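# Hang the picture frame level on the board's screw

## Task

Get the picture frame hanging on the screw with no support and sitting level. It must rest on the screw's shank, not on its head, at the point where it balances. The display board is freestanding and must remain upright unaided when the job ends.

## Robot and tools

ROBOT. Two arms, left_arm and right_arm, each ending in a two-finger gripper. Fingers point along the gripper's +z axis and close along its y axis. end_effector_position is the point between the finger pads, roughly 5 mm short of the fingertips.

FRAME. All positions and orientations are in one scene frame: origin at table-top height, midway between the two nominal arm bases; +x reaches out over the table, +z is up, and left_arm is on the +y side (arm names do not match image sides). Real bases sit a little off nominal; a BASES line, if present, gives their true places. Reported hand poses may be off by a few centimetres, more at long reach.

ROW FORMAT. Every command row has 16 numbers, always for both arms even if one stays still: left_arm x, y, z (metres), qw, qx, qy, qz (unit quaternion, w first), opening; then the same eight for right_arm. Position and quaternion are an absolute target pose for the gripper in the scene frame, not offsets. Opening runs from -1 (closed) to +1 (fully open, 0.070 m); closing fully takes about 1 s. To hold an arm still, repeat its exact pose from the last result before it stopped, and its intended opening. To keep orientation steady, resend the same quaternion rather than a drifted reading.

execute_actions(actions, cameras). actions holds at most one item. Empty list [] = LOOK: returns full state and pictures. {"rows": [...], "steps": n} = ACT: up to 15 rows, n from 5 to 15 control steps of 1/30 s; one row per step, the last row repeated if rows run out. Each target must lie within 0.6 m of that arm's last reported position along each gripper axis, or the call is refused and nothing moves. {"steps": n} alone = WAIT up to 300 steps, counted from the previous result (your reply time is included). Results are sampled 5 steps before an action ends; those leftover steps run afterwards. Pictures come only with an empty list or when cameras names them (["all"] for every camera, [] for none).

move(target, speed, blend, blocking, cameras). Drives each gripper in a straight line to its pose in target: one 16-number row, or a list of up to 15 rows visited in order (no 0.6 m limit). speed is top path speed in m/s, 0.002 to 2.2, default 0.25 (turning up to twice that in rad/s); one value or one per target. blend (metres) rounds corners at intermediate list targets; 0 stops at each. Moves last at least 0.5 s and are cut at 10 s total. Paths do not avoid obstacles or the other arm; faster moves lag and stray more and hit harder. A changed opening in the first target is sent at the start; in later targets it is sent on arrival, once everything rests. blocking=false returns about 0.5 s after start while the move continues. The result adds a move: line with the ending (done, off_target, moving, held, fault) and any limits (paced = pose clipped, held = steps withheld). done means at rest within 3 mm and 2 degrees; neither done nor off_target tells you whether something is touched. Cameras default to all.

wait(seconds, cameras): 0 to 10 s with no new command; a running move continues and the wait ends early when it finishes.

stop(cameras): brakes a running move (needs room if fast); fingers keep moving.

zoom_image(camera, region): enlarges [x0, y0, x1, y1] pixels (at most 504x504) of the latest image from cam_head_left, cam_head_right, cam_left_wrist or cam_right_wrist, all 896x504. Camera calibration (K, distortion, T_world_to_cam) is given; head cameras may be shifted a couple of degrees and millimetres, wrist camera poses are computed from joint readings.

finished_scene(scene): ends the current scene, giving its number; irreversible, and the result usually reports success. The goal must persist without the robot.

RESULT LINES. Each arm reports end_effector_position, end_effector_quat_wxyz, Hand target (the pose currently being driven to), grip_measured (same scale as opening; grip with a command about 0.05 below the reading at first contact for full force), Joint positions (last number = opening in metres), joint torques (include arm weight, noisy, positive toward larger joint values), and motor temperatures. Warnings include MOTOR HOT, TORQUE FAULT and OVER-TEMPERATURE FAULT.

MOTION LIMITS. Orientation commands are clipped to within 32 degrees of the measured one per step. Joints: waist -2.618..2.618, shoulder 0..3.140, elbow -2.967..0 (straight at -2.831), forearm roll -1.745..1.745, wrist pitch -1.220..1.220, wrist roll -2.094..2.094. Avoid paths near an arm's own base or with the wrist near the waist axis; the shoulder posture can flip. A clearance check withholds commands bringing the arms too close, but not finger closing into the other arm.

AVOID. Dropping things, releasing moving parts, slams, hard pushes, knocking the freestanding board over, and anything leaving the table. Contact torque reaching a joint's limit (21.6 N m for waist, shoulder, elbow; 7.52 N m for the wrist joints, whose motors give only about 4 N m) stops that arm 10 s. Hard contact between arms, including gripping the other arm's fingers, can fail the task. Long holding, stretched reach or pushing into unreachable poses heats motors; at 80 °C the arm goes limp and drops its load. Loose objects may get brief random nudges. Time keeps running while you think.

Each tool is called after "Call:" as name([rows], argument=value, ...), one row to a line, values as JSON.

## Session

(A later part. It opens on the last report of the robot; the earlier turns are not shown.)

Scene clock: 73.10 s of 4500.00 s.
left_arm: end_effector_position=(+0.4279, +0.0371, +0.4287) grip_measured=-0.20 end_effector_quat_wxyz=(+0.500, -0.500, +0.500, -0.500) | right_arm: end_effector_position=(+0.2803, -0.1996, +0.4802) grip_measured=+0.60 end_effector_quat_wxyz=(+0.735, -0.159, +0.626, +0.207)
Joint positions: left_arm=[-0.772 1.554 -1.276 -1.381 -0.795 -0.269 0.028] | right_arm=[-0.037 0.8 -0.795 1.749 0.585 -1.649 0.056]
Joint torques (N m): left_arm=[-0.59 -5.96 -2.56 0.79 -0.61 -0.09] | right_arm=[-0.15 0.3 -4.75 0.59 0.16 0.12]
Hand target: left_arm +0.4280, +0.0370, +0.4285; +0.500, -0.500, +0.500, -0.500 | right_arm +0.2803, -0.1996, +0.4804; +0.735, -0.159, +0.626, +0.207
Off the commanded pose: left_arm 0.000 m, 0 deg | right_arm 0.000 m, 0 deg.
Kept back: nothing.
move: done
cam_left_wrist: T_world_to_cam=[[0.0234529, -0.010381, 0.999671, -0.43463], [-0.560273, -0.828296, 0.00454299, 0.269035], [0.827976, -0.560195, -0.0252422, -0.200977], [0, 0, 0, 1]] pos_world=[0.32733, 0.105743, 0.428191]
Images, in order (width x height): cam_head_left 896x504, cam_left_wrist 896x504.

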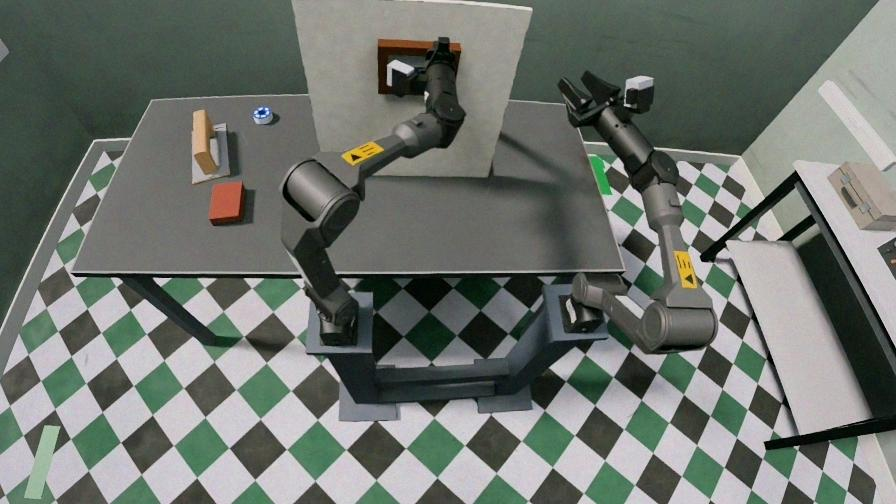

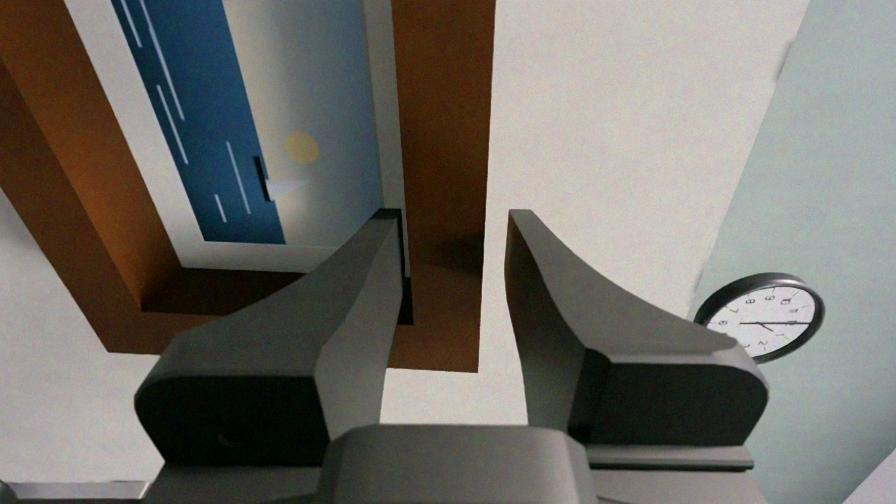

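Call:
move([
  [0.428, 0.037, 0.4280, 0.5, -0.5, 0.5, -0.5, 0.1, 0.2803, -0.1996, 0.4804, 0.735, -0.159, 0.626, 0.207, 0.6],
  [0.37, 0.037, 0.4280, 0.5, -0.5, 0.5, -0.5, 0.1, 0.2803, -0.1996, 0.4804, 0.735, -0.159, 0.626, 0.207, 0.6],
  [0.26, 0.22, 0.36, 0.5, -0.5, 0.5, -0.5, 0.1, 0.2803, -0.1996, 0.4804, 0.735, -0.159, 0.626, 0.207, 0.6],
], speed=[0.02,0.05,0.2])

Call:
zoom_image(camera="cam_head_left", region=[370, 20, 475, 110])

Call:
zoom_image(camera="cam_head_right", region=[350, 30, 455, 120])

Call:
zoom_image(camera="cam_right_wrist", region=[150, 60, 450, 330])

Scene clock: 77.00 s of 4500.00 s.
left_arm: end_effector_position=(+0.2602, +0.2200, +0.3594) grip_measured=+0.10 end_effector_quat_wxyz=(+0.500, -0.500, +0.501, -0.499) | right_arm: end_effector_position=(+0.2803, -0.1996, +0.4802) grip_measured=+0.60 end_effector_quat_wxyz=(+0.735, -0.159, +0.626, +0.207)
Joint positions: left_arm=[-0.434 0.591 -0.412 -1.383 -0.449 -0.208 0.039] | right_arm=[-0.037 0.8 -0.795 1.749 0.585 -1.649 0.056]
Joint torques (N m): left_arm=[-0.56 -0.95 -3.69 0.5 -0.42 -0.04] | right_arm=[-0.24 0.28 -4.7 0.6 0.15 0.1]
Hand target: left_arm +0.2600, +0.2200, +0.3600; +0.500, -0.500, +0.500, -0.500 | right_arm +0.2803, -0.1996, +0.4804; +0.735, -0.159, +0.626, +0.207
Off the commanded pose: left_arm 0.001 m, 0 deg | right_arm 0.000 m, 0 deg.
Kept back: nothing.
move: done
cam_left_wrist: T_world_to_cam=[[0.0252263, -0.012204, 0.999607, -0.359553], [-0.559789, -0.828626, 0.0040104, 0.327096], [0.828251, -0.55967, -0.0277348, 0.0392931], [0, 0, 0, 1]] pos_world=[0.15963, 0.288643, 0.359189]
cam_right_wrist: T_world_to_cam=[[0.499561, -0.863835, -0.0650146, -0.280508], [-0.436331, -0.186077, -0.880336, 0.501668], [0.748367, 0.46815, -0.469875, 0.227661], [0, 0, 0, 1]] pos_world=[0.188651, -0.255543, 0.530371]

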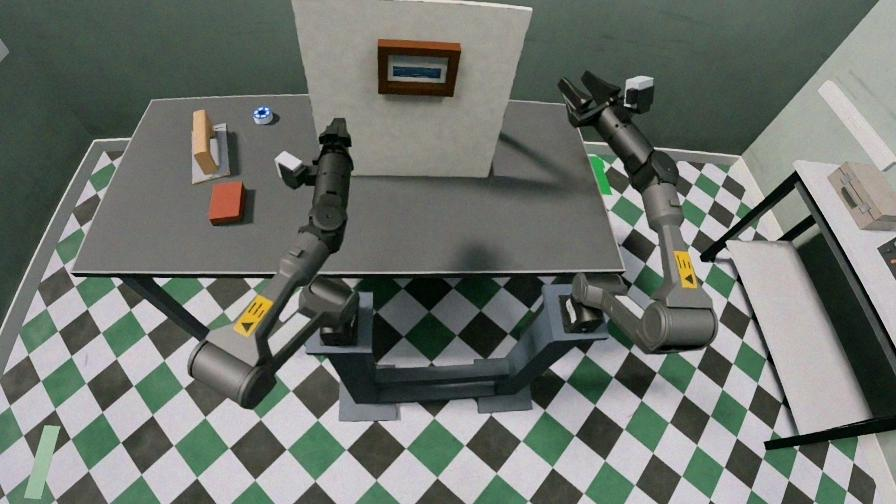

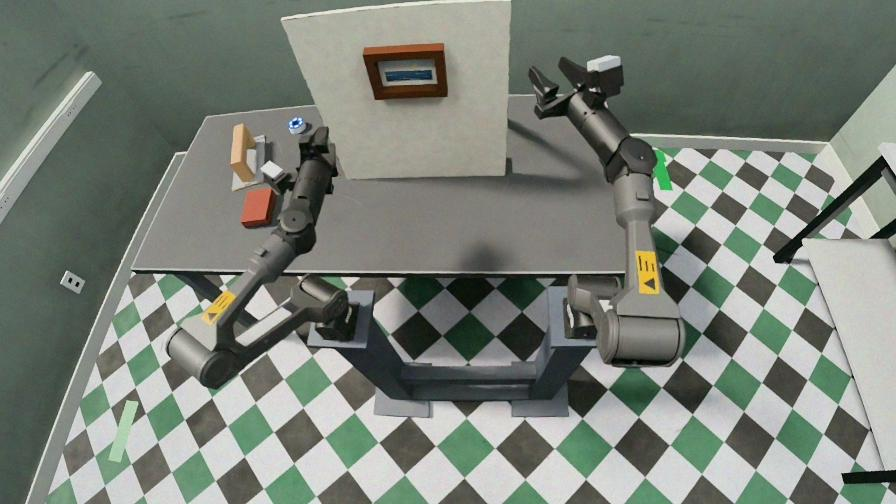

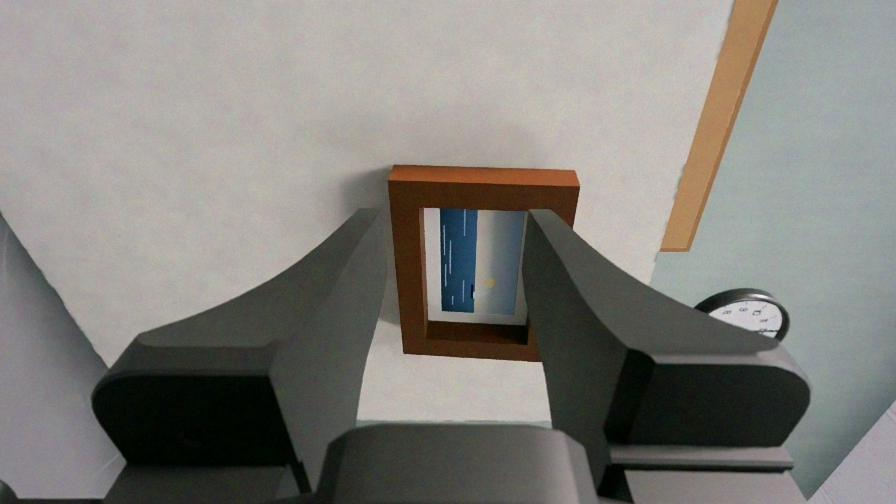

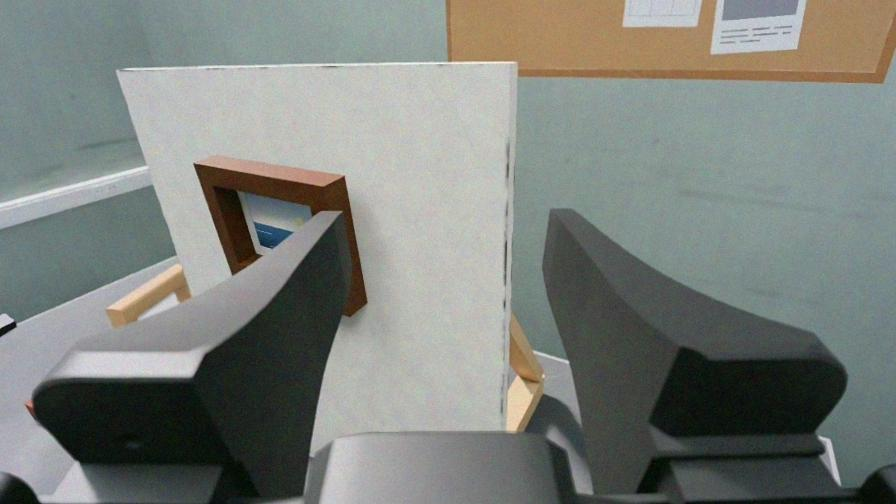

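Scaled by 4.800 (camera's finer frame: 1280x720).

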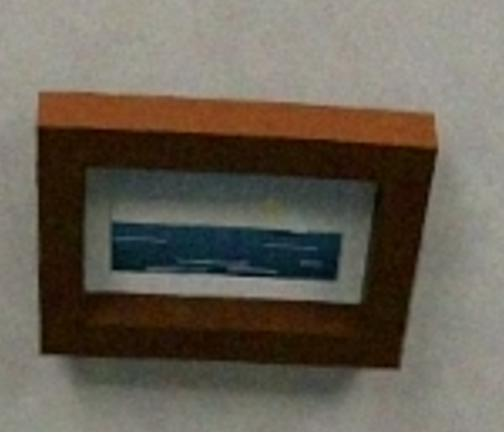

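Scaled by 4.800 (camera's finer frame: 1280x720).

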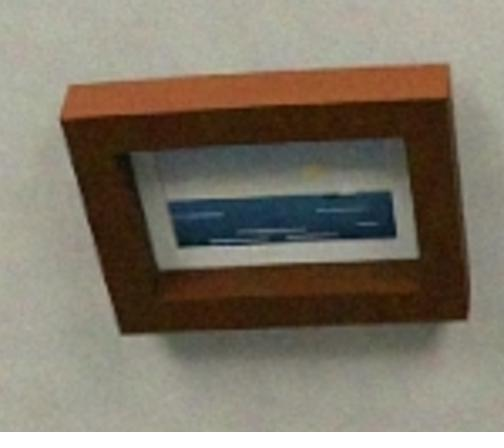

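Scaled by 1.680 (camera's finer frame: 1280x720).

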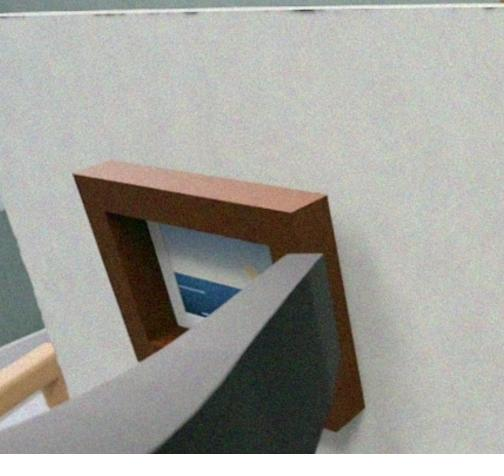

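Call:
wait(seconds=1.5, cameras=["cam_head_left","cam_head_right"])

Call:
zoom_image(camera="cam_head_left", region=[370, 20, 475, 110])

Scene clock: 78.77 s of 4500.00 s.
left_arm: end_effector_position=(+0.2601, +0.2200, +0.3596) grip_measured=+0.10 end_effector_quat_wxyz=(+0.500, -0.500, +0.500, -0.499) | right_arm: end_effector_position=(+0.2803, -0.1996, +0.4802) grip_measured=+0.60 end_effector_quat_wxyz=(+0.735, -0.159, +0.626, +0.207)
Joint positions: left_arm=[-0.434 0.59 -0.412 -1.383 -0.449 -0.208 0.038] | right_arm=[-0.037 0.8 -0.795 1.749 0.585 -1.649 0.056]
Joint torques (N m): left_arm=[-0.6 -1.23 -3.78 0.28 -0.56 -0.07] | right_arm=[-0.27 0.25 -4.69 0.62 0.15 0.09]
Hand target: left_arm +0.2600, +0.2200, +0.3600; +0.500, -0.500, +0.500, -0.500 | right_arm +0.2803, -0.1996, +0.4804; +0.735, -0.159, +0.626, +0.207
Off the commanded pose: left_arm 0.000 m, 0 deg | right_arm 0.000 m, 0 deg.
Steps of this call (1-53: nothing new was sent). Readings (end_effector_position of left_arm | right_arm):
1: (+0.2602, +0.2200, +0.3594) | (+0.2803, -0.1996, +0.4802)
2: (+0.2602, +0.2200, +0.3594) | (+0.2803, -0.1996, +0.4802)
4: (+0.2602, +0.2200, +0.3594) | (+0.2803, -0.1996, +0.4802)
8: (+0.2601, +0.2200, +0.3596) | (+0.2803, -0.1996, +0.4802)
53: the state above

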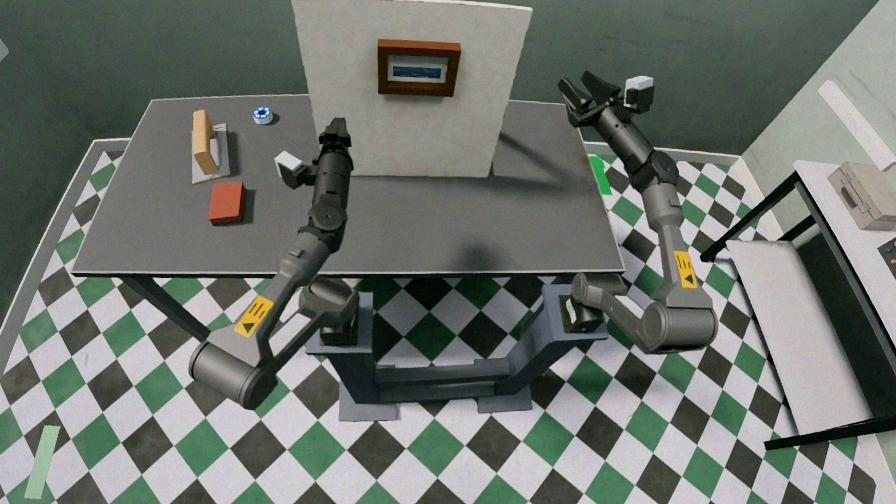

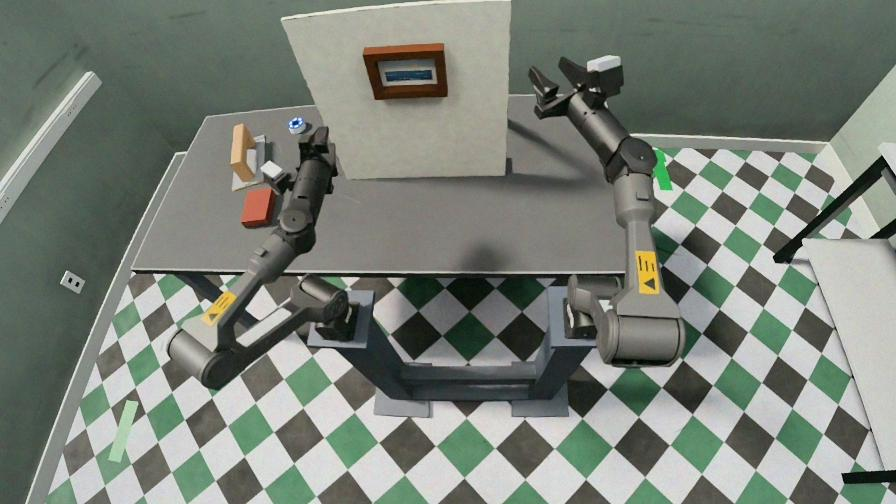

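Scaled by 4.800 (camera's finer frame: 1280x720).

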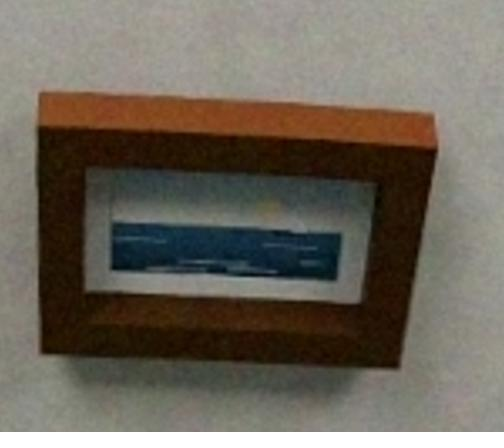

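Stable and level.

Call:
finished_scene(scene=2)

The scene is finished: the task was done.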